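# Route a cable through a mesh tray onto the mat

## Task

Move the cable from the table into the wire-mesh cable tray so it runs along the tray's length, then bring one of its ends out across the drop-out lip mounted on the tray wall and rest that end on the mat. When finished, no part of the cable may be folded back on itself or kinked, and the robot must not have toppled or be left leaning, or the task fails.

## Robot and tools

ROBOT. A TidyBot++: a mobile base (0.54 m long, 0.50 m wide, 0.38 m tall) on four driven casters, carrying one seven-joint arm that ends in a two-finger gripper. The shoulder sits 0.12 m ahead of the base centre and 0.68 m above the floor. Segments: upper arm 0.42 m, forearm 0.31 m, hand 0.31 m. At the start the arm is folded with the hand pointing down, reaching up to 0.08 m past the base front. Cameras: base_camera (pinhole, 644x364, fixed on the base looking forward) and wrist_camera (fisheye, 644x476, looking where the hand points). Something may occasionally jerk a held object.

FRAMES. Base frame: origin on the floor below the base centre, x forward, y left, z up, metres. The odometry frame is the base frame as it was at scene start; base_odometry counts wheel turns only, so slip shows as travel and drift builds up. Heading is in radians, left positive, -3.142 to 3.142. base_tilt is in degrees, forward and right positive.

move. One action plus two options. Action keys:
- base: an object with any of translate_m (forward +), strafe_m (left +), each -2 to 2 metres, and rotate_rad (counter-clockwise from above +), -6.3 to 6.3 radians. These are offsets from where the base last reported itself, along its axes at the command's start; not poses. translate and strafe together make one straight drive.
- joints: absolute targets by name. joint_1_rad, joint_3_rad, joint_5_rad, joint_7_rad have no limit (they go the short way, so step under half a turn). joint_2_rad -2.249 to 2.249, joint_4_rad -2.579 to 2.579, joint_6_rad -2.099 to 2.099, all radians. joint_1 positive is clockwise from above (opposite to heading). joint_7 at 1.57 with hand down opens fingers left/right. gripper_pos 0 (open, about 85 mm gap) to 1 (closed); gap is roughly 85 x (1 - gripper_pos) mm.
- target: a single list of seven numbers [x, y, z, qw, qx, qy, qz], an absolute pose in the base frame (metres plus unit quaternion) for the point midway between the finger pads, as hand_pose prints it. The hand's z axis runs out along the fingers; fingers close along its y axis. With target, joints may carry only gripper_pos.
- speeds: caps for this action only: translate_m and strafe_m 0.05 to 0.5 m/s, rotate_rad 0.1 to 1.57 rad/s. For a combined translate+strafe, give one value under one key.
Options: cameras (list of base_camera, wrist_camera or all; [] for none), blocking (true by default waits till everything is at rest; false returns in about 0.5 s while motion continues). A move with no action just reports. Unknown keys make the call invalid; out-of-range values get it refused. Each action lasts at most 15 s; a base move times out after 14 s.

Other tools: wait(seconds 0 to 10, cameras); stop(cameras) brakes everything still running; zoom_image(camera, region [x0, y0, x1, y1] pixels, origin top-left, at most 504x504) enlarges the latest image; read_manual(section "licences") gives licence text only; finished_scene(scene) ends the scene irrevocably.

RESULTS. The move line gives "done" or the worst status. base_status, joint_status, hand_status per motion: moving, done, off_target (resting away from target, may still push), contact_stop, time_out (both drop the target and hold), not_followed (a check withheld the arm's targets; "joint command not followed" or "pose unreachable" with a cause), torque_fault, limit_stop_at_motor_heat. Also: hand_pose (measured), hand_target (where the joint targets would place the hand), joint_positions, motor_effort in percent with the action's peak in brackets, Motor temperatures, on_its_own, ARM HIT, MOTOR HOT, an earlier move line, pictures (image order). A refused call or an uncommanded stop stops the later move, wait and finished_scene calls of that reply.

WORKING TIPS. hand_status is done within 10 mm and 2 degrees; usually it ends a few cm off. To fix position, add (wanted - hand_pose) to the last target's x, y, z. To hold still, resend hand_target, not hand_pose. For joints, send last command + (wanted - read). Held loads make the arm sag; never command a joint to its current reading while holding. When a held item touches a surface, hand_pose stops dropping though commands go lower. A hand pointing down reaches at most about 0.94 m high, and only near the base. Targets low, forward and close to the base can end far off or drive the arm into the base; the arm does not avoid obstacles and keeps pushing. Wrist joints have play. Cameras show the true hand position better than hand_pose.

AVOID. Tipping: do not drive or turn while the arm is snagged above about 0.6 m, nor swing a stretched arm sideways or reach far from folded over nearby furniture; backing off or pulling the arm in rights a lean. Torque faults (limits 104.5 N m joints 1 to 4, 51.3 N m joints 5 to 7) freeze the arm 10 s. Motors heat when holding loads, stretched out, or pushing; 75 C causes a sinking stop. Do not drop the cable, release it while moving, slam, hit hard, or squeeze hard on a part still resting on something. Finish only when the layout holds without the robot.

Each tool is called after ">>>" as name([rows], argument=value, ...), one row to a line, values as JSON.

## Session

>>> move()

Scene clock: 0.00 s.
Motor temperatures (°C): [34 33 30 34 41 39 43]
base_odometry: x=+0.000 y=+0.000 heading=+0.000
base_tilt: forward=+0.6 right=-0.2
base_status: not commanded
joint_positions: joint_1_rad=-0.005 joint_2_rad=-0.363 joint_3_rad=+3.115 joint_4_rad=-2.503 joint_5_rad=+0.027 joint_6_rad=-0.843 joint_7_rad=+1.559 gripper_pos=+0.000
joint_status: not commanded
motor_effort: joint_1_rad=+2 joint_2_rad=-2 joint_3_rad=+0 joint_4_rad=+15 joint_5_rad=+1 joint_6_rad=+1 joint_7_rad=+0
hand_pose: x=+0.2833 y=-0.0009 z=+0.5982 quat_wxyz=(+0.014, +0.997, +0.017, +0.079) (m; base frame)
hand_target: x=+0.2824 y=-0.0009 z=+0.5976 quat_wxyz=(+0.014, +0.997, +0.017, +0.078) (m; base frame)
hand_status: not commanded
pictures: base_camera, wrist_camera

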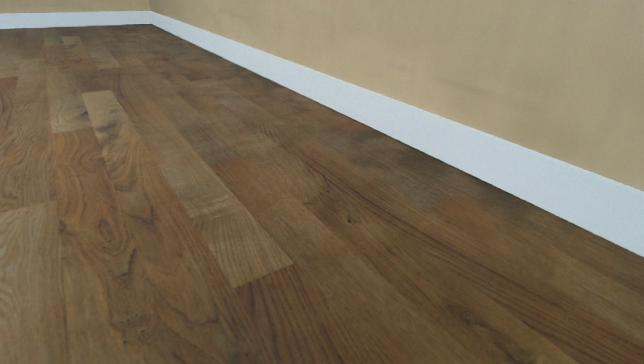

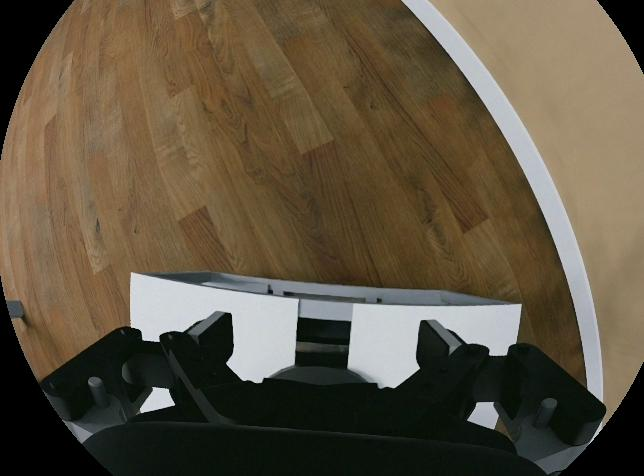

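>>> move(base={"rotate_rad": 1.2})

Scene clock: 7.17 s.
Motor temperatures (°C): [34 33 30 34 41 39 43]
move: done
base_odometry: x=+0.000 y=+0.000 heading=+1.200
base_tilt: forward=+0.6 right=-0.2
base_status: done
joint_positions: joint_1_rad=-0.005 joint_2_rad=-0.363 joint_3_rad=+3.115 joint_4_rad=-2.503 joint_5_rad=+0.027 joint_6_rad=-0.843 joint_7_rad=+1.559 gripper_pos=+0.000
joint_status: not commanded
motor_effort: joint_1_rad=+2(3) joint_2_rad=-2(3) joint_3_rad=+0(1) joint_4_rad=+15(16) joint_5_rad=+0(1) joint_6_rad=+2(2) joint_7_rad=+0(1)
hand_pose: x=+0.2833 y=-0.0009 z=+0.5982 quat_wxyz=(+0.014, +0.997, +0.017, +0.079) (m; base frame)
hand_target: x=+0.2824 y=-0.0009 z=+0.5976 quat_wxyz=(+0.014, +0.997, +0.017, +0.078) (m; base frame)
hand_status: not commanded
pictures: base_camera, wrist_camera

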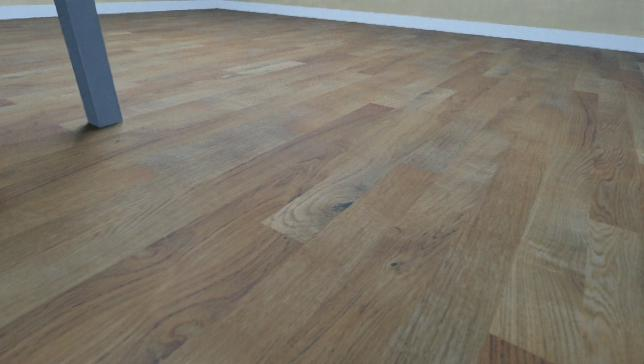

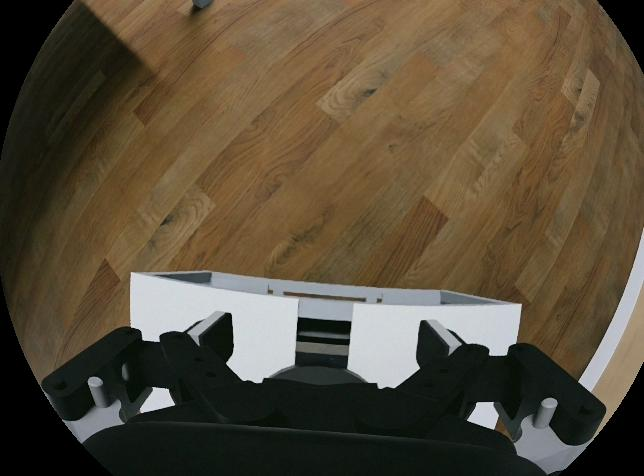

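>>> move(base={"rotate_rad": 0.7})

Scene clock: 12.73 s.
Motor temperatures (°C): [34 33 30 34 41 38 43]
move: done
base_odometry: x=+0.000 y=+0.000 heading=+1.900
base_tilt: forward=+0.6 right=-0.2
base_status: done
joint_positions: joint_1_rad=-0.005 joint_2_rad=-0.363 joint_3_rad=+3.115 joint_4_rad=-2.503 joint_5_rad=+0.027 joint_6_rad=-0.843 joint_7_rad=+1.559 gripper_pos=+0.000
joint_status: not commanded
motor_effort: joint_1_rad=+2(2) joint_2_rad=-2(3) joint_3_rad=+0(1) joint_4_rad=+15(16) joint_5_rad=+0(1) joint_6_rad=+1(2) joint_7_rad=+2(2)
hand_pose: x=+0.2833 y=-0.0009 z=+0.5982 quat_wxyz=(+0.014, +0.997, +0.017, +0.079) (m; base frame)
hand_target: x=+0.2824 y=-0.0009 z=+0.5976 quat_wxyz=(+0.014, +0.997, +0.017, +0.078) (m; base frame)
hand_status: not commanded
pictures: base_camera, wrist_camera

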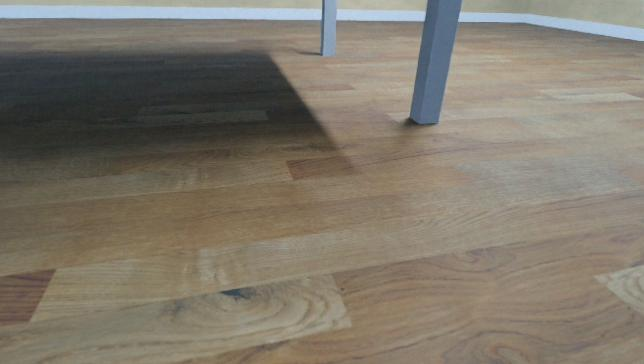

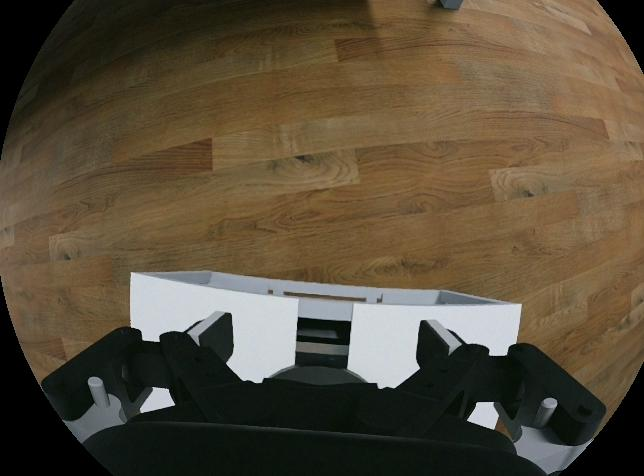

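>>> move(base={"rotate_rad": 0.25}, joints={"joint_1_rad": 0.0, "joint_2_rad": -0.3, "joint_3_rad": 3.14, "joint_4_rad": -1.9, "joint_5_rad": 0.0, "joint_6_rad": -0.6, "joint_7_rad": 1.57})

Scene clock: 25.73 s.
Motor temperatures (°C): [34 33 30 34 41 38 43]
move: done
base_odometry: x=+0.000 y=+0.000 heading=+2.150
base_tilt: forward=+0.6 right=-0.2
base_status: done
joint_positions: joint_1_rad=-0.005 joint_2_rad=-0.317 joint_3_rad=+3.115 joint_4_rad=-1.905 joint_5_rad=+0.027 joint_6_rad=-0.685 joint_7_rad=+1.559 gripper_pos=+0.000
joint_status: all done
motor_effort: joint_1_rad=+2(3) joint_2_rad=-10(11) joint_3_rad=+0(2) joint_4_rad=+22(22) joint_5_rad=+1(2) joint_6_rad=+6(6) joint_7_rad=+0(2)
hand_pose: x=+0.5393 y=+0.0102 z=+0.8754 quat_wxyz=(+0.007, +0.907, +0.016, +0.421) (m; base frame)
hand_target: x=+0.5605 y=+0.0021 z=+0.8914 quat_wxyz=(+0.000, +0.891, +0.000, +0.454) (m; base frame)
hand_status: not commanded
pictures: base_camera, wrist_camera

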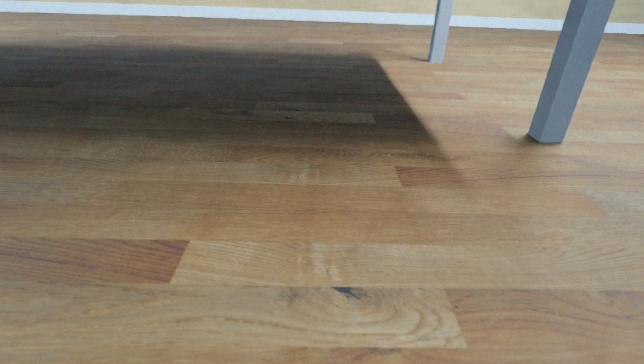

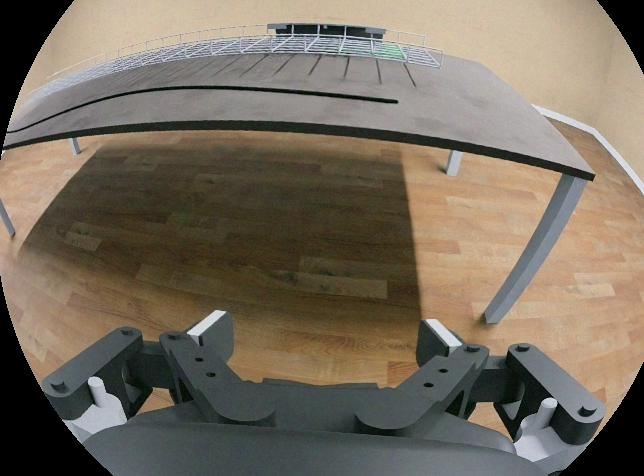

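>>> zoom_image(camera="wrist_camera", region=[0, 0, 504, 170])

>>> zoom_image(camera="wrist_camera", region=[230, 10, 480, 130])

Scaled by 1.000.

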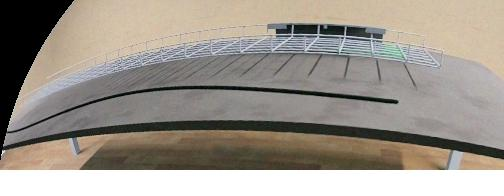

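Scaled by 2.016.

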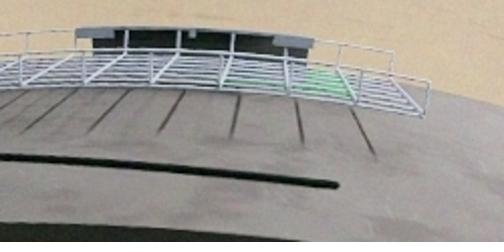

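>>> move(base={"translate_m": 0.4}, joints={"joint_1_rad": 0.0, "joint_2_rad": 0.0, "joint_3_rad": 3.14, "joint_4_rad": -1.0, "joint_5_rad": 0.0, "joint_6_rad": -1.4, "joint_7_rad": 1.57})

Scene clock: 122.70 s.
Motor temperatures (°C): [33 33 30 35 41 39 42]
move: done
base_odometry: x=-0.219 y=+0.335 heading=+2.150
base_tilt: forward=+0.6 right=-0.2
base_status: done
joint_positions: joint_1_rad=-0.005 joint_2_rad=-0.016 joint_3_rad=+3.115 joint_4_rad=-1.006 joint_5_rad=+0.027 joint_6_rad=-1.325 joint_7_rad=+1.559 gripper_pos=+0.000
joint_status: all done
motor_effort: joint_1_rad=+1(3) joint_2_rad=-19(23) joint_3_rad=+0(2) joint_4_rad=+18(24) joint_5_rad=+1(2) joint_6_rad=+6(8) joint_7_rad=+0(2)
hand_pose: x=+0.6038 y=+0.0084 z=+1.0639 quat_wxyz=(+0.005, +0.916, +0.007, +0.402) (m; base frame)
hand_target: x=+0.5938 y=+0.0021 z=+1.0429 quat_wxyz=(+0.000, +0.932, +0.000, +0.362) (m; base frame)
hand_status: not commanded
pictures: base_camera, wrist_camera

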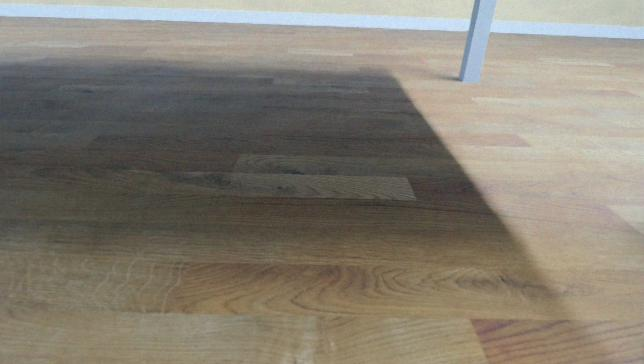

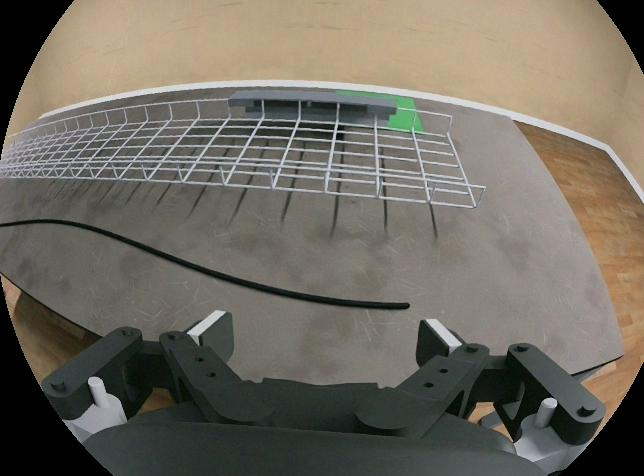

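>>> zoom_image(camera="wrist_camera", region=[200, 70, 500, 220])

>>> zoom_image(camera="wrist_camera", region=[0, 90, 300, 240])

Scaled by 1.680.

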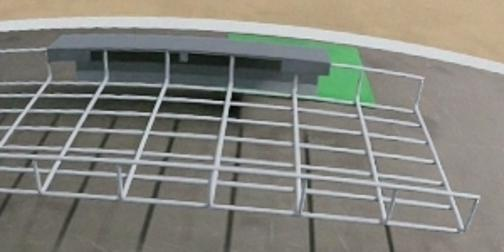

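Scaled by 1.680.

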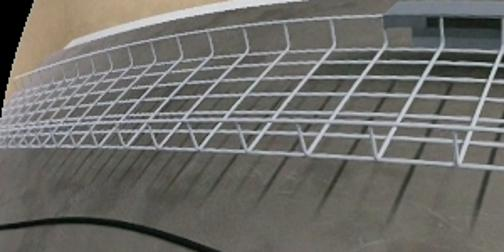

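>>> move(base={"strafe_m": 1.0}, cameras=["wrist_camera"])

Scene clock: 300.70 s.
Motor temperatures (°C): [33 33 30 35 41 38 42]
move: done
base_odometry: x=-1.056 y=-0.213 heading=+2.150
base_tilt: forward=+0.6 right=-0.2
base_status: done
joint_positions: joint_1_rad=-0.005 joint_2_rad=-0.015 joint_3_rad=+3.123 joint_4_rad=-1.006 joint_5_rad=+0.026 joint_6_rad=-1.327 joint_7_rad=+1.559 gripper_pos=+0.000
joint_status: not commanded
motor_effort: joint_1_rad=+2(3) joint_2_rad=-19(19) joint_3_rad=+0(2) joint_4_rad=+19(19) joint_5_rad=+1(2) joint_6_rad=+6(7) joint_7_rad=+1(1)
hand_pose: x=+0.6035 y=+0.0049 z=+1.0633 quat_wxyz=(+0.006, +0.916, +0.003, +0.400) (m; base frame)
hand_target: x=+0.5938 y=+0.0021 z=+1.0429 quat_wxyz=(+0.000, +0.932, +0.000, +0.362) (m; base frame)
hand_status: not commanded
pictures: wrist_camera

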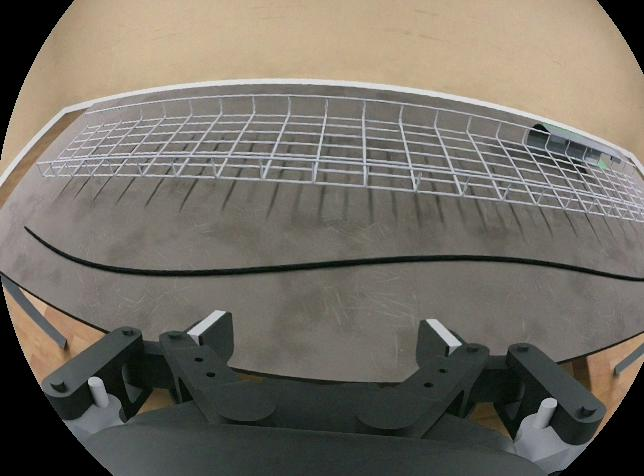

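>>> move(base={"strafe_m": -1.0, "translate_m": 0.36}, joints={"joint_1_rad": 0.0, "joint_2_rad": 0.1, "joint_3_rad": 3.14, "joint_4_rad": -0.95, "joint_5_rad": 0.0, "joint_6_rad": -2.05, "joint_7_rad": 1.57}, cameras=["wrist_camera"])

Scene clock: 408.30 s.
Motor temperatures (°C): [33 33 30 35 40 38 42]
move: done
base_odometry: x=-0.416 y=+0.636 heading=+2.150
base_tilt: forward=+0.6 right=-0.2
base_status: done
joint_positions: joint_1_rad=-0.003 joint_2_rad=+0.087 joint_3_rad=+3.125 joint_4_rad=-0.957 joint_5_rad=+0.026 joint_6_rad=-1.973 joint_7_rad=+1.559 gripper_pos=+0.000
joint_status: all done
motor_effort: joint_1_rad=+2(4) joint_2_rad=-20(22) joint_3_rad=-1(2) joint_4_rad=+16(20) joint_5_rad=+1(2) joint_6_rad=+1(6) joint_7_rad=+0(1)
hand_pose: x=+0.4656 y=+0.0004 z=+0.9502 quat_wxyz=(+0.010, +0.998, -0.002, +0.062) (m; base frame)
hand_target: x=+0.4466 y=+0.0018 z=+0.9459 quat_wxyz=(+0.000, +1.000, +0.000, +0.021) (m; base frame)
hand_status: not commanded
pictures: wrist_camera

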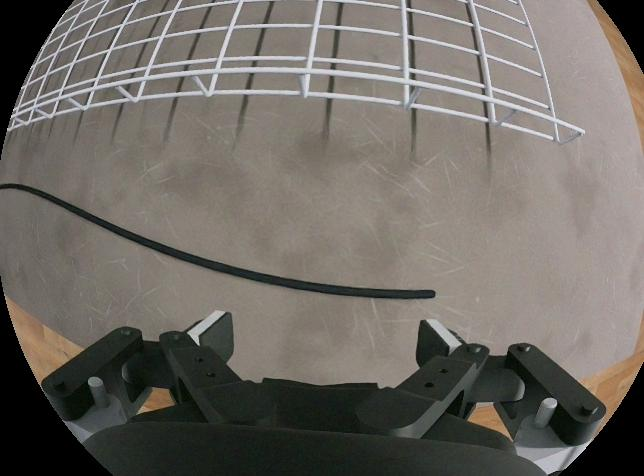

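>>> zoom_image(camera="wrist_camera", region=[0, 50, 320, 200])

>>> zoom_image(camera="wrist_camera", region=[300, 0, 620, 320])

Scaled by 1.575.

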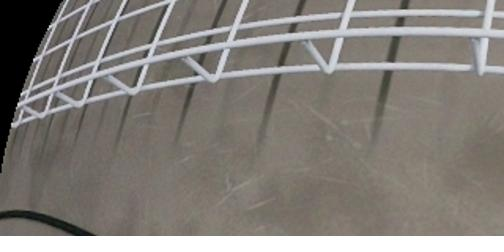

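Scaled by 1.575.

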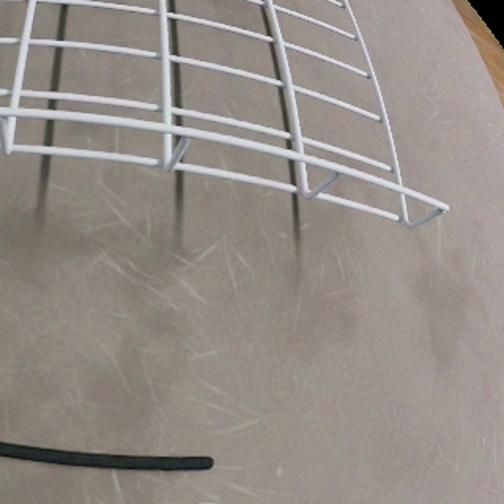

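>>> move(base={"rotate_rad": -0.037, "translate_m": 0.06}, joints={"joint_1_rad": 0.0, "joint_2_rad": -0.015, "joint_3_rad": 3.14, "joint_4_rad": -1.309, "joint_5_rad": 0.0, "joint_6_rad": -1.9, "joint_7_rad": 0.0}, cameras=["wrist_camera"])

Scene clock: 489.30 s.
Motor temperatures (°C): [33 33 30 35 40 38 42]
move: done
base_odometry: x=-0.449 y=+0.687 heading=+2.113
base_tilt: forward=+0.6 right=-0.2
base_status: done
joint_positions: joint_1_rad=+0.000 joint_2_rad=-0.005 joint_3_rad=+3.127 joint_4_rad=-1.293 joint_5_rad=+0.026 joint_6_rad=-1.969 joint_7_rad=+0.065 gripper_pos=+0.000
joint_status: all done
motor_effort: joint_1_rad=+2(3) joint_2_rad=-16(24) joint_3_rad=+0(2) joint_4_rad=+16(17) joint_5_rad=+1(2) joint_6_rad=-1(2) joint_7_rad=+0(2)
hand_pose: x=+0.3828 y=-0.0020 z=+0.8813 quat_wxyz=(+0.048, +0.731, -0.680, -0.033) (m; base frame)
hand_target: x=+0.3988 y=+0.0018 z=+0.8776 quat_wxyz=(+0.019, +0.707, -0.706, -0.018) (m; base frame)
hand_status: not commanded
pictures: wrist_camera

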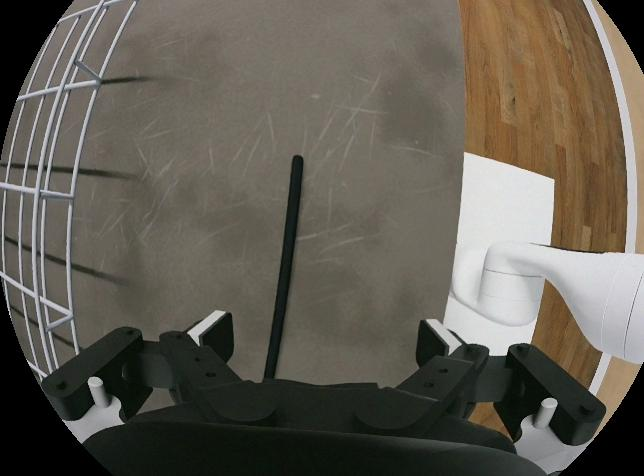

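>>> move(joints={"joint_1_rad": 0.0, "joint_2_rad": -0.056, "joint_3_rad": 3.14, "joint_4_rad": -1.505, "joint_5_rad": -0.04, "joint_6_rad": -1.625, "joint_7_rad": -0.075}, cameras=["wrist_camera"])

Scene clock: 537.20 s.
Motor temperatures (°C): [33 33 30 35 40 38 42]
move: done
base_odometry: x=-0.449 y=+0.687 heading=+2.113
base_tilt: forward=+0.6 right=-0.2
base_status: not commanded
joint_positions: joint_1_rad=+0.000 joint_2_rad=-0.046 joint_3_rad=+3.127 joint_4_rad=-1.488 joint_5_rad=+0.000 joint_6_rad=-1.707 joint_7_rad=-0.011 gripper_pos=+0.000
joint_status: all done
motor_effort: joint_1_rad=+1(2) joint_2_rad=-16(17) joint_3_rad=+0(2) joint_4_rad=+17(18) joint_5_rad=+1(2) joint_6_rad=+0(1) joint_7_rad=+0(1)
hand_pose: x=+0.4088 y=+0.0059 z=+0.8312 quat_wxyz=(+0.003, +0.708, -0.706, -0.002) (m; base frame)
hand_target: x=+0.4284 y=+0.0143 z=+0.8298 quat_wxyz=(-0.038, +0.681, -0.731, +0.008) (m; base frame)
hand_status: not commanded
pictures: wrist_camera

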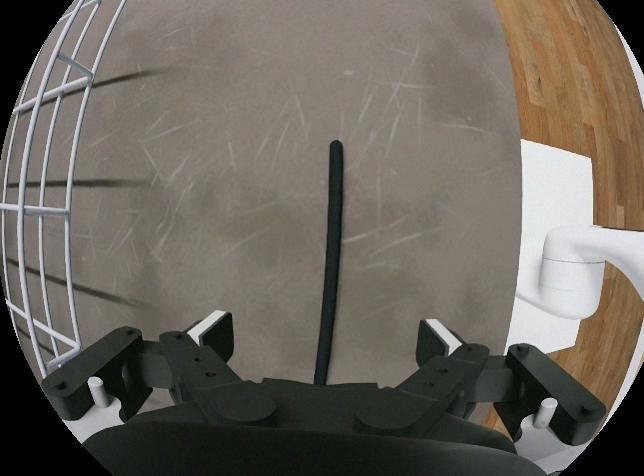

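>>> move(joints={"joint_1_rad": 0.0, "joint_2_rad": -0.068, "joint_3_rad": 3.14, "joint_4_rad": -1.647, "joint_5_rad": -0.04, "joint_6_rad": -1.488, "joint_7_rad": -0.075, "gripper_pos": 0.55}, cameras=["wrist_camera"])

Scene clock: 570.17 s.
Motor temperatures (°C): [33 33 30 35 40 38 42]
move: done
base_odometry: x=-0.449 y=+0.687 heading=+2.113
base_tilt: forward=+0.6 right=-0.3
base_status: not commanded
joint_positions: joint_1_rad=+0.000 joint_2_rad=-0.059 joint_3_rad=+3.127 joint_4_rad=-1.631 joint_5_rad=+0.000 joint_6_rad=-1.568 joint_7_rad=-0.013 gripper_pos=+0.550
joint_status: all done
motor_effort: joint_1_rad=+2(2) joint_2_rad=-16(17) joint_3_rad=+0(2) joint_4_rad=+18(19) joint_5_rad=+0(2) joint_6_rad=+0(1) joint_7_rad=-1(1)
hand_pose: x=+0.4087 y=+0.0058 z=+0.7900 quat_wxyz=(+0.000, +0.708, -0.706, +0.001) (m; base frame)
hand_target: x=+0.4279 y=+0.0143 z=+0.7889 quat_wxyz=(-0.041, +0.679, -0.733, +0.011) (m; base frame)
hand_status: not commanded
pictures: wrist_camera

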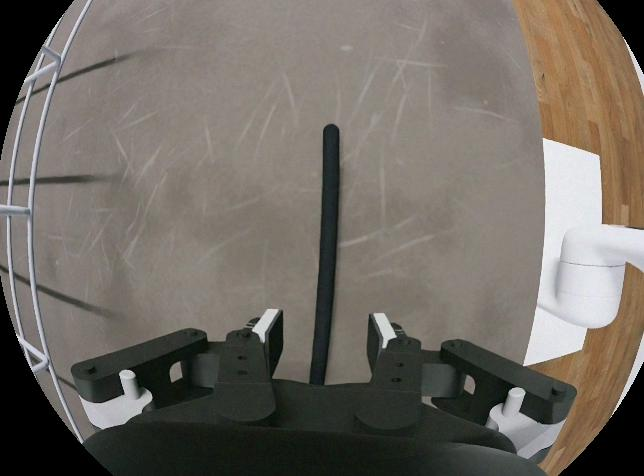

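>>> move(joints={"joint_1_rad": 0.0, "joint_2_rad": -0.0665, "joint_3_rad": 3.14, "joint_4_rad": -1.703, "joint_5_rad": -0.04, "joint_6_rad": -1.431, "joint_7_rad": -0.075, "gripper_pos": 0.6}, cameras=["wrist_camera"])

Scene clock: 593.13 s.
Motor temperatures (°C): [33 33 30 35 40 38 42]
move: done
base_odometry: x=-0.449 y=+0.687 heading=+2.113
base_tilt: forward=+0.6 right=-0.2
base_status: not commanded
joint_positions: joint_1_rad=+0.000 joint_2_rad=-0.060 joint_3_rad=+3.127 joint_4_rad=-1.689 joint_5_rad=+0.000 joint_6_rad=-1.508 joint_7_rad=-0.013 gripper_pos=+0.600
joint_status: all done
motor_effort: joint_1_rad=+2(2) joint_2_rad=-16(17) joint_3_rad=-1(1) joint_4_rad=+17(20) joint_5_rad=+1(1) joint_6_rad=+0(1) joint_7_rad=+1(2)
hand_pose: x=+0.4086 y=+0.0058 z=+0.7722 quat_wxyz=(-0.001, +0.708, -0.706, +0.002) (m; base frame)
hand_target: x=+0.4278 y=+0.0142 z=+0.7708 quat_wxyz=(-0.041, +0.679, -0.733, +0.011) (m; base frame)
hand_status: not commanded
pictures: wrist_camera

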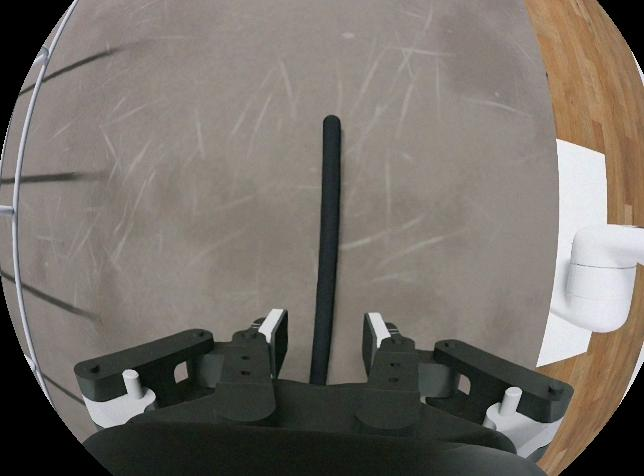

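>>> zoom_image(camera="wrist_camera", region=[220, 280, 430, 400])

Scaled by 2.400.

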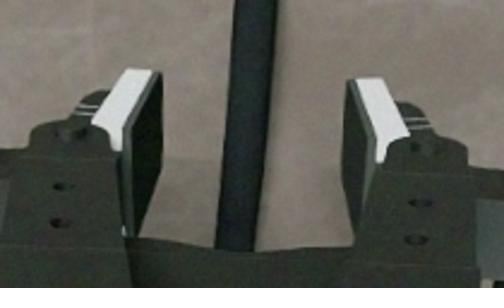

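>>> move(joints={"joint_1_rad": 0.0, "joint_2_rad": -0.066, "joint_3_rad": 3.14, "joint_4_rad": -1.728, "joint_5_rad": -0.04, "joint_6_rad": -1.405, "joint_7_rad": -0.075, "gripper_pos": 0.65}, cameras=["wrist_camera"])

Scene clock: 612.53 s.
Motor temperatures (°C): [32 33 30 35 40 38 42]
move: done
base_odometry: x=-0.449 y=+0.687 heading=+2.113
base_tilt: forward=+0.6 right=-0.2
base_status: not commanded
joint_positions: joint_1_rad=+0.000 joint_2_rad=-0.060 joint_3_rad=+3.127 joint_4_rad=-1.714 joint_5_rad=+0.000 joint_6_rad=-1.480 joint_7_rad=-0.013 gripper_pos=+0.650
joint_status: all done
motor_effort: joint_1_rad=+1(3) joint_2_rad=-15(16) joint_3_rad=+0(1) joint_4_rad=+18(18) joint_5_rad=+0(1) joint_6_rad=+0(1) joint_7_rad=+1(1)
hand_pose: x=+0.4090 y=+0.0058 z=+0.7645 quat_wxyz=(-0.002, +0.708, -0.706, +0.003) (m; base frame)
hand_target: x=+0.4275 y=+0.0141 z=+0.7629 quat_wxyz=(-0.041, +0.678, -0.734, +0.011) (m; base frame)
hand_status: not commanded
pictures: wrist_camera

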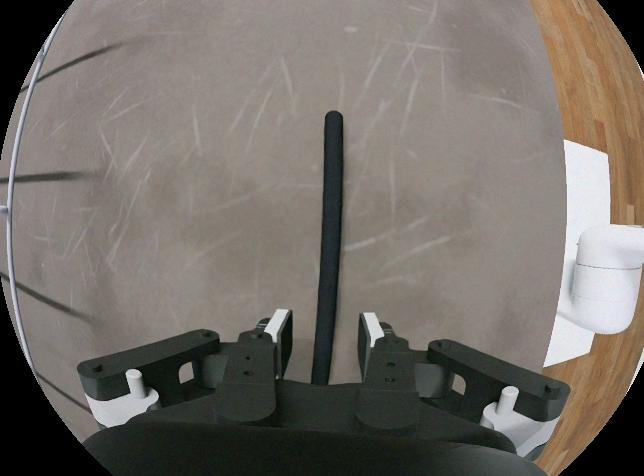

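>>> move(joints={"joint_1_rad": 0.0, "joint_2_rad": -0.066, "joint_3_rad": 3.14, "joint_4_rad": -1.74, "joint_5_rad": -0.04, "joint_6_rad": -1.393, "joint_7_rad": -0.075, "gripper_pos": 0.7}, cameras=["wrist_camera"])

Scene clock: 628.90 s.
Motor temperatures (°C): [32 33 30 35 40 38 42]
move: done
base_odometry: x=-0.449 y=+0.687 heading=+2.113
base_tilt: forward=+0.6 right=-0.2
base_status: not commanded
joint_positions: joint_1_rad=+0.000 joint_2_rad=-0.060 joint_3_rad=+3.127 joint_4_rad=-1.725 joint_5_rad=+0.000 joint_6_rad=-1.468 joint_7_rad=-0.013 gripper_pos=+0.700
joint_status: all done
motor_effort: joint_1_rad=+2(2) joint_2_rad=-16(16) joint_3_rad=+0(1) joint_4_rad=+17(18) joint_5_rad=+0(1) joint_6_rad=+0(0) joint_7_rad=+0(1)
hand_pose: x=+0.4092 y=+0.0058 z=+0.7611 quat_wxyz=(-0.003, +0.708, -0.706, +0.003) (m; base frame)
hand_target: x=+0.4271 y=+0.0141 z=+0.7591 quat_wxyz=(-0.041, +0.678, -0.734, +0.011) (m; base frame)
hand_status: not commanded
pictures: wrist_camera

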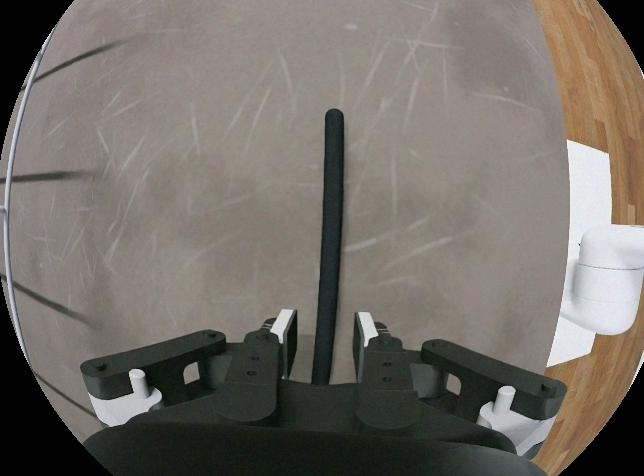

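>>> move(joints={"joint_1_rad": 0.0, "joint_2_rad": -0.066, "joint_3_rad": 3.14, "joint_4_rad": -1.753, "joint_5_rad": -0.04, "joint_6_rad": -1.38, "joint_7_rad": -0.075, "gripper_pos": 0.72}, cameras=["wrist_camera"])

>>> zoom_image(camera="wrist_camera", region=[220, 280, 430, 400])

Scene clock: 634.77 s.
Motor temperatures (°C): [32 33 30 34 40 38 42]
move: done
base_odometry: x=-0.449 y=+0.687 heading=+2.113
base_tilt: forward=+0.6 right=-0.2
base_status: not commanded
joint_positions: joint_1_rad=+0.000 joint_2_rad=-0.060 joint_3_rad=+3.127 joint_4_rad=-1.737 joint_5_rad=+0.000 joint_6_rad=-1.455 joint_7_rad=-0.013 gripper_pos=+0.720
joint_status: all done
motor_effort: joint_1_rad=+2(2) joint_2_rad=-16(16) joint_3_rad=+0(1) joint_4_rad=+17(19) joint_5_rad=+1(1) joint_6_rad=+0(1) joint_7_rad=+0(1)
hand_pose: x=+0.4089 y=+0.0059 z=+0.7572 quat_wxyz=(-0.003, +0.708, -0.706, +0.004) (m; base frame)
hand_target: x=+0.4267 y=+0.0141 z=+0.7550 quat_wxyz=(-0.041, +0.678, -0.734, +0.011) (m; base frame)
hand_status: not commanded
pictures: wrist_camera

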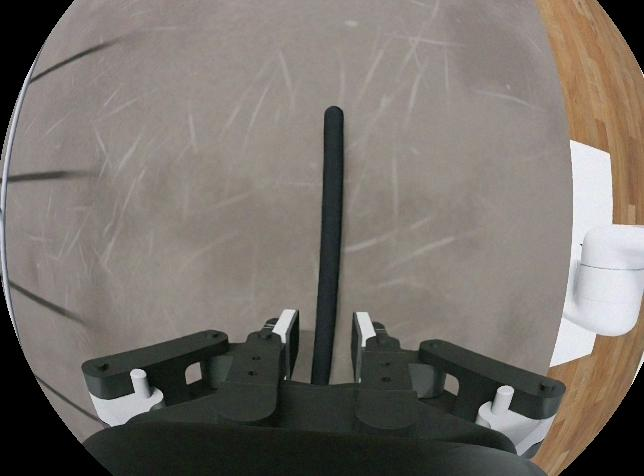

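Scaled by 2.400.

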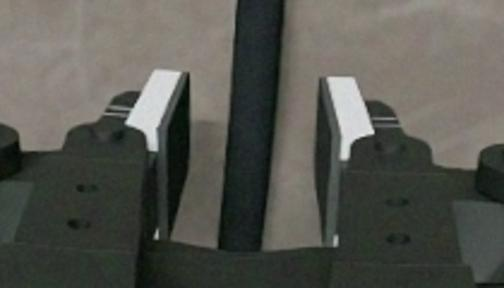

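>>> move(joints={"joint_1_rad": 0.0, "joint_2_rad": -0.066, "joint_3_rad": 3.14, "joint_4_rad": -1.766, "joint_5_rad": -0.04, "joint_6_rad": -1.367, "joint_7_rad": -0.075, "gripper_pos": 0.72}, cameras=["wrist_camera"])

>>> zoom_image(camera="wrist_camera", region=[220, 280, 430, 400])

Scene clock: 643.90 s.
Motor temperatures (°C): [32 33 30 34 40 38 42]
move: done
base_odometry: x=-0.449 y=+0.687 heading=+2.113
base_tilt: forward=+0.6 right=-0.2
base_status: not commanded
joint_positions: joint_1_rad=+0.000 joint_2_rad=-0.060 joint_3_rad=+3.127 joint_4_rad=-1.750 joint_5_rad=+0.000 joint_6_rad=-1.442 joint_7_rad=-0.013 gripper_pos=+0.720
joint_status: all done
motor_effort: joint_1_rad=+2(2) joint_2_rad=-16(16) joint_3_rad=+0(1) joint_4_rad=+17(18) joint_5_rad=+0(1) joint_6_rad=+0(1) joint_7_rad=+1(1)
hand_pose: x=+0.4085 y=+0.0058 z=+0.7531 quat_wxyz=(-0.003, +0.708, -0.706, +0.004) (m; base frame)
hand_target: x=+0.4262 y=+0.0140 z=+0.7510 quat_wxyz=(-0.041, +0.678, -0.734, +0.011) (m; base frame)
hand_status: not commanded
pictures: wrist_camera

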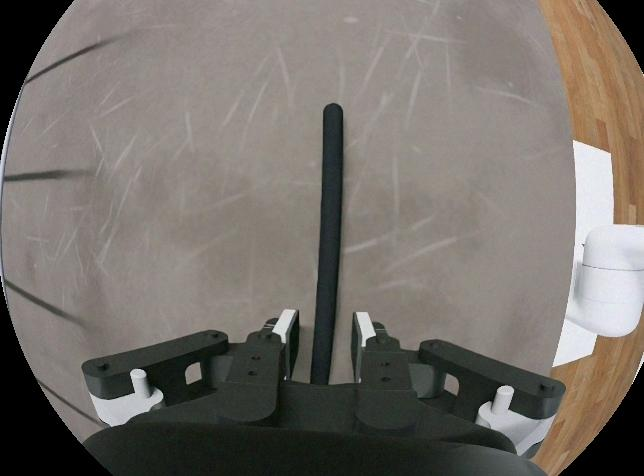

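Scaled by 2.400.

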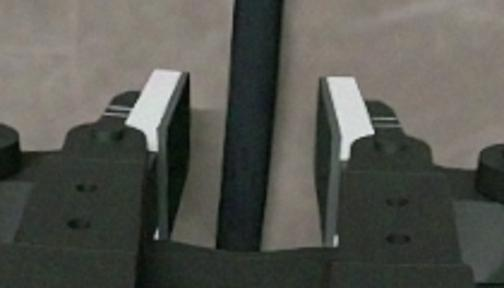

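>>> move(joints={"joint_1_rad": 0.0, "joint_2_rad": -0.066, "joint_3_rad": 3.14, "joint_4_rad": -1.779, "joint_5_rad": -0.04, "joint_6_rad": -1.354, "joint_7_rad": -0.075, "gripper_pos": 0.72}, cameras=["wrist_camera"])

>>> zoom_image(camera="wrist_camera", region=[220, 280, 430, 400])

Scene clock: 648.60 s.
Motor temperatures (°C): [32 33 30 34 40 38 42]
move: done
base_odometry: x=-0.449 y=+0.687 heading=+2.113
base_tilt: forward=+0.6 right=-0.2
base_status: not commanded
joint_positions: joint_1_rad=+0.000 joint_2_rad=-0.060 joint_3_rad=+3.127 joint_4_rad=-1.763 joint_5_rad=+0.000 joint_6_rad=-1.429 joint_7_rad=-0.013 gripper_pos=+0.720
joint_status: all done
motor_effort: joint_1_rad=+1(2) joint_2_rad=-15(16) joint_3_rad=+0(1) joint_4_rad=+17(18) joint_5_rad=+1(1) joint_6_rad=+0(0) joint_7_rad=+2(2)
hand_pose: x=+0.4080 y=+0.0058 z=+0.7491 quat_wxyz=(-0.003, +0.708, -0.706, +0.004) (m; base frame)
hand_target: x=+0.4256 y=+0.0140 z=+0.7469 quat_wxyz=(-0.041, +0.677, -0.734, +0.011) (m; base frame)
hand_status: not commanded
pictures: wrist_camera

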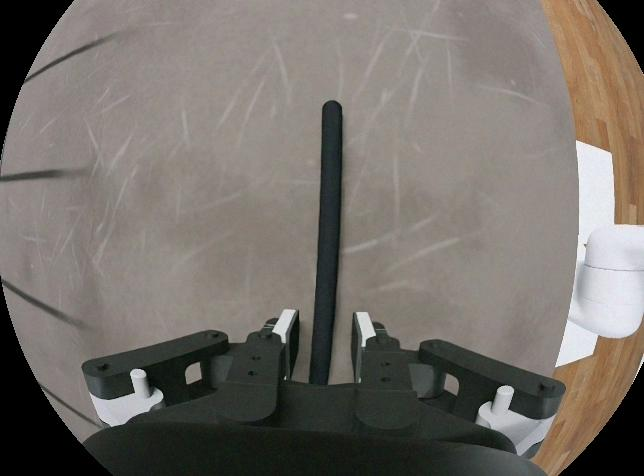

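Scaled by 2.400.

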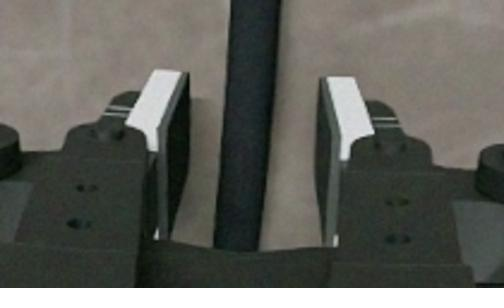

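>>> move(joints={"joint_1_rad": 0.0, "joint_2_rad": -0.0655, "joint_3_rad": 3.14, "joint_4_rad": -1.791, "joint_5_rad": -0.04, "joint_6_rad": -1.342, "joint_7_rad": -0.075, "gripper_pos": 0.72}, cameras=["wrist_camera"])

>>> zoom_image(camera="wrist_camera", region=[220, 280, 430, 400])

Scene clock: 654.63 s.
Motor temperatures (°C): [32 33 30 34 40 38 42]
move: done
base_odometry: x=-0.449 y=+0.687 heading=+2.113
base_tilt: forward=+0.6 right=-0.2
base_status: not commanded
joint_positions: joint_1_rad=+0.000 joint_2_rad=-0.060 joint_3_rad=+3.127 joint_4_rad=-1.775 joint_5_rad=+0.000 joint_6_rad=-1.417 joint_7_rad=-0.013 gripper_pos=+0.720
joint_status: all done
motor_effort: joint_1_rad=+2(2) joint_2_rad=-15(16) joint_3_rad=+0(1) joint_4_rad=+17(19) joint_5_rad=+1(2) joint_6_rad=-1(1) joint_7_rad=+0(1)
hand_pose: x=+0.4075 y=+0.0058 z=+0.7454 quat_wxyz=(-0.003, +0.708, -0.706, +0.004) (m; base frame)
hand_target: x=+0.4251 y=+0.0140 z=+0.7430 quat_wxyz=(-0.040, +0.677, -0.735, +0.011) (m; base frame)
hand_status: not commanded
pictures: wrist_camera

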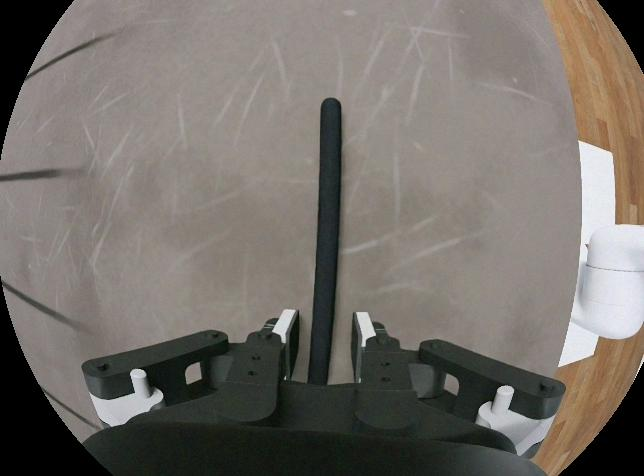

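Scaled by 2.400.

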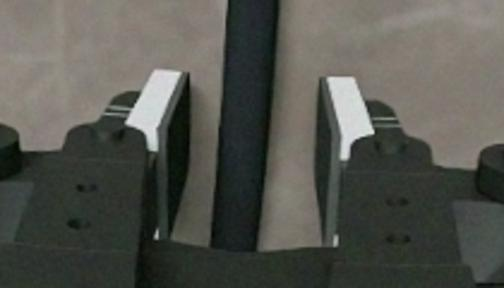

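>>> move(joints={"joint_1_rad": 0.0, "joint_2_rad": -0.065, "joint_3_rad": 3.14, "joint_4_rad": -1.801, "joint_5_rad": -0.04, "joint_6_rad": -1.332, "joint_7_rad": -0.075, "gripper_pos": 0.72}, cameras=["wrist_camera"])

>>> zoom_image(camera="wrist_camera", region=[220, 280, 430, 400])

Scene clock: 660.87 s.
Motor temperatures (°C): [32 33 30 34 40 38 42]
move: done
base_odometry: x=-0.449 y=+0.687 heading=+2.113
base_tilt: forward=+0.6 right=-0.2
base_status: not commanded
joint_positions: joint_1_rad=+0.000 joint_2_rad=-0.062 joint_3_rad=+3.127 joint_4_rad=-1.782 joint_5_rad=+0.000 joint_6_rad=-1.408 joint_7_rad=-0.013 gripper_pos=+0.720
joint_status: all done
motor_effort: joint_1_rad=+2(2) joint_2_rad=-14(16) joint_3_rad=-1(1) joint_4_rad=+16(17) joint_5_rad=+0(1) joint_6_rad=+0(2) joint_7_rad=+0(1)
hand_pose: x=+0.4079 y=+0.0058 z=+0.7437 quat_wxyz=(-0.005, +0.708, -0.706, +0.005) (m; base frame)
hand_target: x=+0.4247 y=+0.0139 z=+0.7398 quat_wxyz=(-0.040, +0.677, -0.735, +0.011) (m; base frame)
hand_status: not commanded
pictures: wrist_camera

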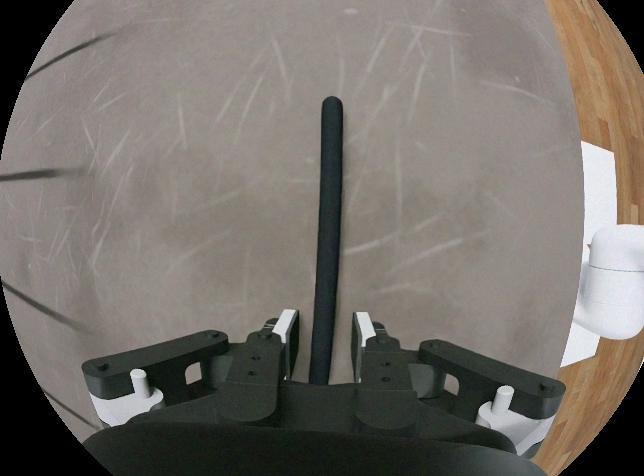

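Scaled by 2.400.

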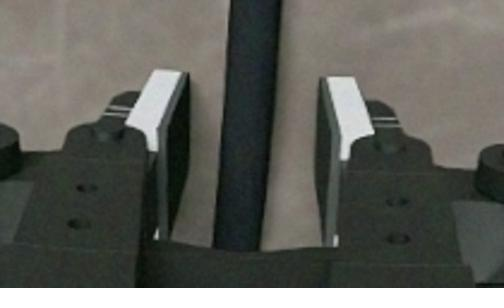

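>>> move(joints={"joint_1_rad": 0.0, "joint_2_rad": -0.066, "joint_3_rad": 3.14, "joint_4_rad": -1.777, "joint_5_rad": -0.04, "joint_6_rad": -1.352, "joint_7_rad": -0.075, "gripper_pos": 0.72}, cameras=[])

>>> move(joints={"gripper_pos": 0.93}, cameras=["wrist_camera"])

>>> zoom_image(camera="wrist_camera", region=[220, 280, 430, 400])

Scene clock: 668.33 s.
Motor temperatures (°C): [32 33 30 34 40 38 42]
move: done
base_odometry: x=-0.449 y=+0.687 heading=+2.113
base_tilt: forward=+0.6 right=-0.2
base_status: not commanded
joint_positions: joint_1_rad=+0.000 joint_2_rad=-0.062 joint_3_rad=+3.127 joint_4_rad=-1.774 joint_5_rad=+0.000 joint_6_rad=-1.408 joint_7_rad=-0.013 gripper_pos=+0.720
joint_status: all done
motor_effort: joint_1_rad=+2(3) joint_2_rad=-16(16) joint_3_rad=+0(1) joint_4_rad=+17(17) joint_5_rad=+0(1) joint_6_rad=+0(2) joint_7_rad=+0(1)
hand_pose: x=+0.4106 y=+0.0059 z=+0.7462 quat_wxyz=(-0.008, +0.708, -0.706, +0.008) (m; base frame)
hand_target: x=+0.4270 y=+0.0140 z=+0.7476 quat_wxyz=(-0.042, +0.677, -0.734, +0.012) (m; base frame)
hand_status: not commanded
pictures: none
No camera images: "cameras" was empty.

Scene clock: 668.97 s.
Motor temperatures (°C): [32 33 30 34 40 38 42]
move: done
base_odometry: x=-0.449 y=+0.687 heading=+2.113
base_tilt: forward=+0.6 right=-0.2
base_status: not commanded
joint_positions: joint_1_rad=+0.000 joint_2_rad=-0.063 joint_3_rad=+3.127 joint_4_rad=-1.774 joint_5_rad=+0.000 joint_6_rad=-1.408 joint_7_rad=-0.013 gripper_pos=+0.918
joint_status: all done
motor_effort: joint_1_rad=+2(2) joint_2_rad=-16(16) joint_3_rad=+0(1) joint_4_rad=+17(17) joint_5_rad=+0(1) joint_6_rad=+0(0) joint_7_rad=+1(1)
hand_pose: x=+0.4107 y=+0.0059 z=+0.7464 quat_wxyz=(-0.008, +0.708, -0.706, +0.008) (m; base frame)
hand_target: x=+0.4270 y=+0.0140 z=+0.7476 quat_wxyz=(-0.042, +0.677, -0.734, +0.012) (m; base frame)
hand_status: not commanded
pictures: wrist_camera

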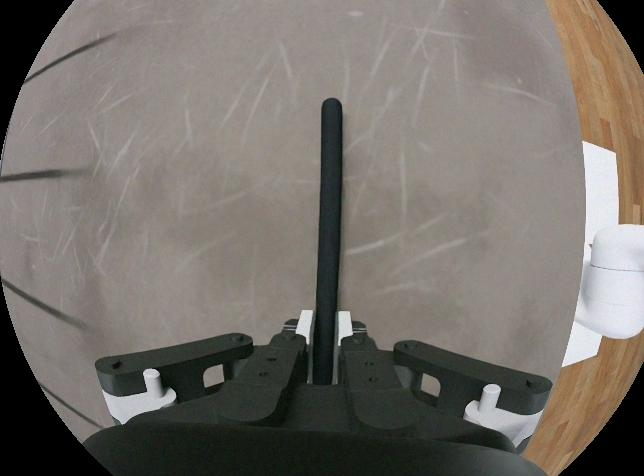

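Scaled by 2.400.

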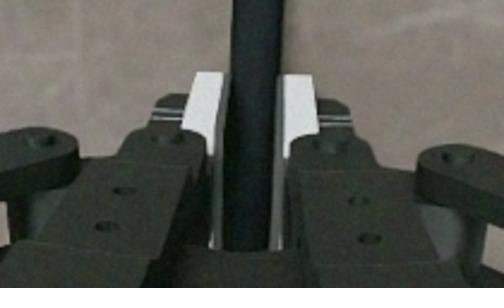

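>>> move(joints={"gripper_pos": 0.96}, cameras=[])

>>> move(joints={"joint_1_rad": 0.0, "joint_2_rad": -0.055, "joint_3_rad": 3.14, "joint_4_rad": -1.648, "joint_5_rad": -0.04, "joint_6_rad": -1.61, "joint_7_rad": -0.075}, cameras=["wrist_camera"])

Scene clock: 701.80 s.
Motor temperatures (°C): [32 33 30 34 40 38 42]
move: done
base_odometry: x=-0.449 y=+0.687 heading=+2.113
base_tilt: forward=+0.6 right=-0.2
base_status: not commanded
joint_positions: joint_1_rad=+0.000 joint_2_rad=-0.063 joint_3_rad=+3.127 joint_4_rad=-1.774 joint_5_rad=+0.000 joint_6_rad=-1.408 joint_7_rad=-0.013 gripper_pos=+0.938
joint_status: all done
motor_effort: joint_1_rad=+1(2) joint_2_rad=-16(16) joint_3_rad=+0(1) joint_4_rad=+17(17) joint_5_rad=+0(1) joint_6_rad=+0(0) joint_7_rad=+0(1)
hand_pose: x=+0.4107 y=+0.0059 z=+0.7466 quat_wxyz=(-0.008, +0.708, -0.706, +0.008) (m; base frame)
hand_target: x=+0.4270 y=+0.0140 z=+0.7476 quat_wxyz=(-0.042, +0.677, -0.734, +0.012) (m; base frame)
hand_status: not commanded
pictures: none
No camera images: "cameras" was empty.

Scene clock: 702.80 s.
Motor temperatures (°C): [32 33 30 34 40 38 42]
move: done
base_odometry: x=-0.449 y=+0.687 heading=+2.113
base_tilt: forward=+0.6 right=-0.2
base_status: not commanded
joint_positions: joint_1_rad=+0.000 joint_2_rad=-0.063 joint_3_rad=+3.127 joint_4_rad=-1.654 joint_5_rad=-0.005 joint_6_rad=-1.537 joint_7_rad=-0.013 gripper_pos=+0.938
joint_status: all done
motor_effort: joint_1_rad=+2(2) joint_2_rad=-16(18) joint_3_rad=+0(1) joint_4_rad=+18(19) joint_5_rad=+1(1) joint_6_rad=+0(2) joint_7_rad=+0(2)
hand_pose: x=+0.4108 y=+0.0074 z=+0.7841 quat_wxyz=(-0.006, +0.708, -0.706, +0.003) (m; base frame)
hand_target: x=+0.3910 y=+0.0142 z=+0.7845 quat_wxyz=(+0.009, +0.680, -0.732, -0.035) (m; base frame)
hand_status: not commanded
pictures: wrist_camera

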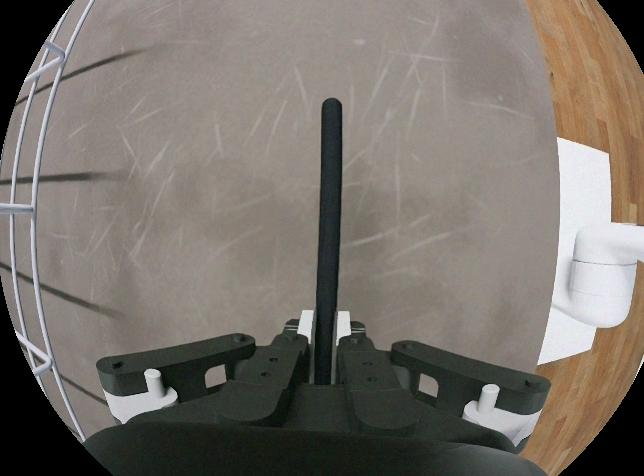

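>>> move(joints={"joint_1_rad": 0.0, "joint_2_rad": -0.03, "joint_3_rad": 3.14, "joint_4_rad": -1.336, "joint_5_rad": -0.04, "joint_6_rad": -1.9, "joint_7_rad": -0.075}, cameras=["wrist_camera"])

Scene clock: 708.20 s.
Motor temperatures (°C): [32 33 30 35 40 38 42]
move: done
base_odometry: x=-0.449 y=+0.687 heading=+2.113
base_tilt: forward=+0.6 right=-0.2
base_status: not commanded
joint_positions: joint_1_rad=+0.000 joint_2_rad=-0.048 joint_3_rad=+3.127 joint_4_rad=-1.345 joint_5_rad=-0.005 joint_6_rad=-1.818 joint_7_rad=-0.013 gripper_pos=+0.938
joint_status: all done
motor_effort: joint_1_rad=+2(3) joint_2_rad=-16(18) joint_3_rad=+0(1) joint_4_rad=+17(19) joint_5_rad=+0(2) joint_6_rad=+0(1) joint_7_rad=+0(1)
hand_pose: x=+0.4097 y=+0.0074 z=+0.8758 quat_wxyz=(-0.011, +0.708, -0.706, +0.008) (m; base frame)
hand_target: x=+0.3896 y=+0.0136 z=+0.8742 quat_wxyz=(+0.011, +0.684, -0.728, -0.036) (m; base frame)
hand_status: not commanded
pictures: wrist_camera

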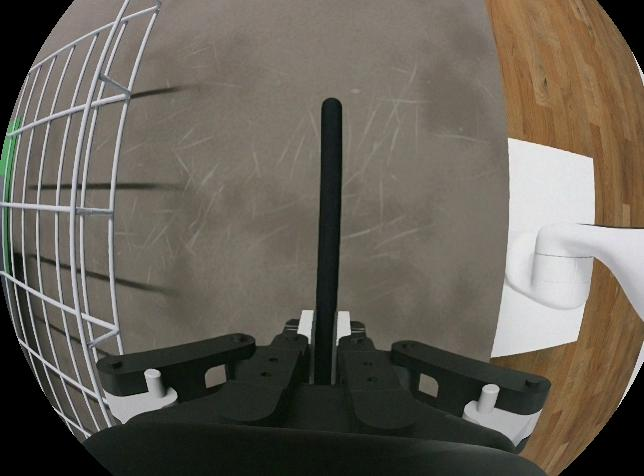

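>>> move(cameras=["wrist_camera"])

Scene clock: 733.93 s.
Motor temperatures (°C): [32 33 30 35 40 38 42]
base_odometry: x=-0.449 y=+0.687 heading=+2.113
base_tilt: forward=+0.6 right=-0.2
base_status: not commanded
joint_positions: joint_1_rad=+0.000 joint_2_rad=-0.047 joint_3_rad=+3.127 joint_4_rad=-1.345 joint_5_rad=-0.005 joint_6_rad=-1.821 joint_7_rad=-0.013 gripper_pos=+0.938
joint_status: all done
motor_effort: joint_1_rad=+2(3) joint_2_rad=-16(18) joint_3_rad=+0(1) joint_4_rad=+17(19) joint_5_rad=+1(2) joint_6_rad=+0(1) joint_7_rad=+0(1)
hand_pose: x=+0.4086 y=+0.0074 z=+0.8756 quat_wxyz=(-0.010, +0.708, -0.706, +0.006) (m; base frame)
hand_target: x=+0.3896 y=+0.0136 z=+0.8742 quat_wxyz=(+0.011, +0.684, -0.728, -0.036) (m; base frame)
hand_status: not commanded
pictures: wrist_camera

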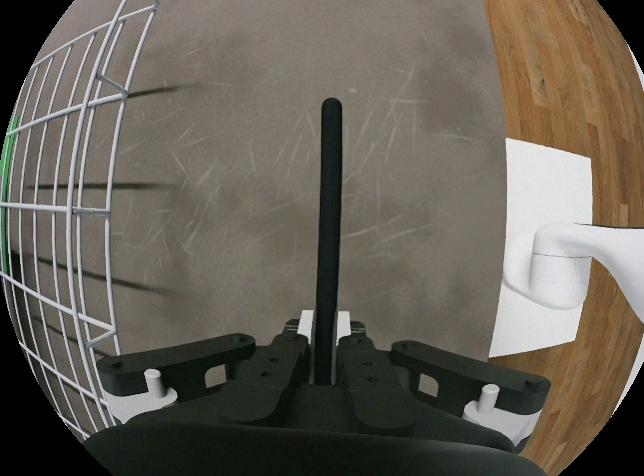

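>>> move(base={"strafe_m": -0.17}, speeds={"strafe_m": 0.2}, joints={"joint_1_rad": 0.0, "joint_2_rad": 0.224, "joint_3_rad": 3.14, "joint_4_rad": -1.087, "joint_5_rad": -0.04, "joint_6_rad": -1.4236, "joint_7_rad": -0.075}, cameras=["wrist_camera"])

Scene clock: 825.50 s.
Motor temperatures (°C): [32 33 30 35 40 38 42]
move: done
base_odometry: x=-0.303 y=+0.774 heading=+2.113
base_tilt: forward=+0.6 right=-0.2
base_status: done
joint_positions: joint_1_rad=-0.002 joint_2_rad=+0.206 joint_3_rad=+3.129 joint_4_rad=-1.096 joint_5_rad=-0.035 joint_6_rad=-1.509 joint_7_rad=-0.018 gripper_pos=+0.938
joint_status: all done
motor_effort: joint_1_rad=+2(9) joint_2_rad=-27(32) joint_3_rad=+0(6) joint_4_rad=+19(20) joint_5_rad=+0(12) joint_6_rad=+3(21) joint_7_rad=+0(2)
hand_pose: x=+0.6086 y=+0.0187 z=+0.8830 quat_wxyz=(-0.131, +0.697, -0.698, +0.101) (m; base frame)
hand_target: x=+0.6394 y=+0.0144 z=+0.8872 quat_wxyz=(-0.162, +0.667, -0.717, +0.123) (m; base frame)
hand_status: not commanded
pictures: wrist_camera

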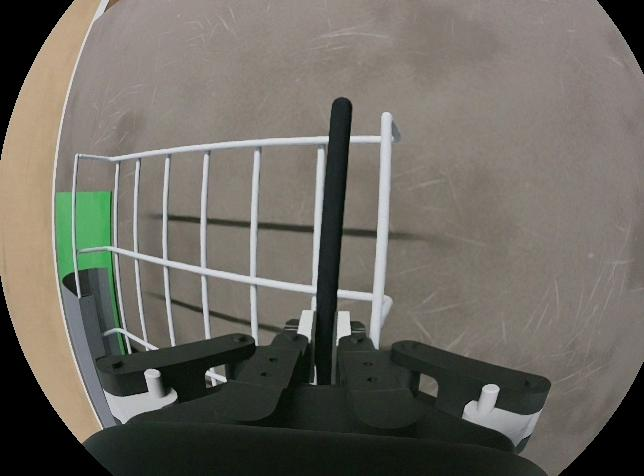

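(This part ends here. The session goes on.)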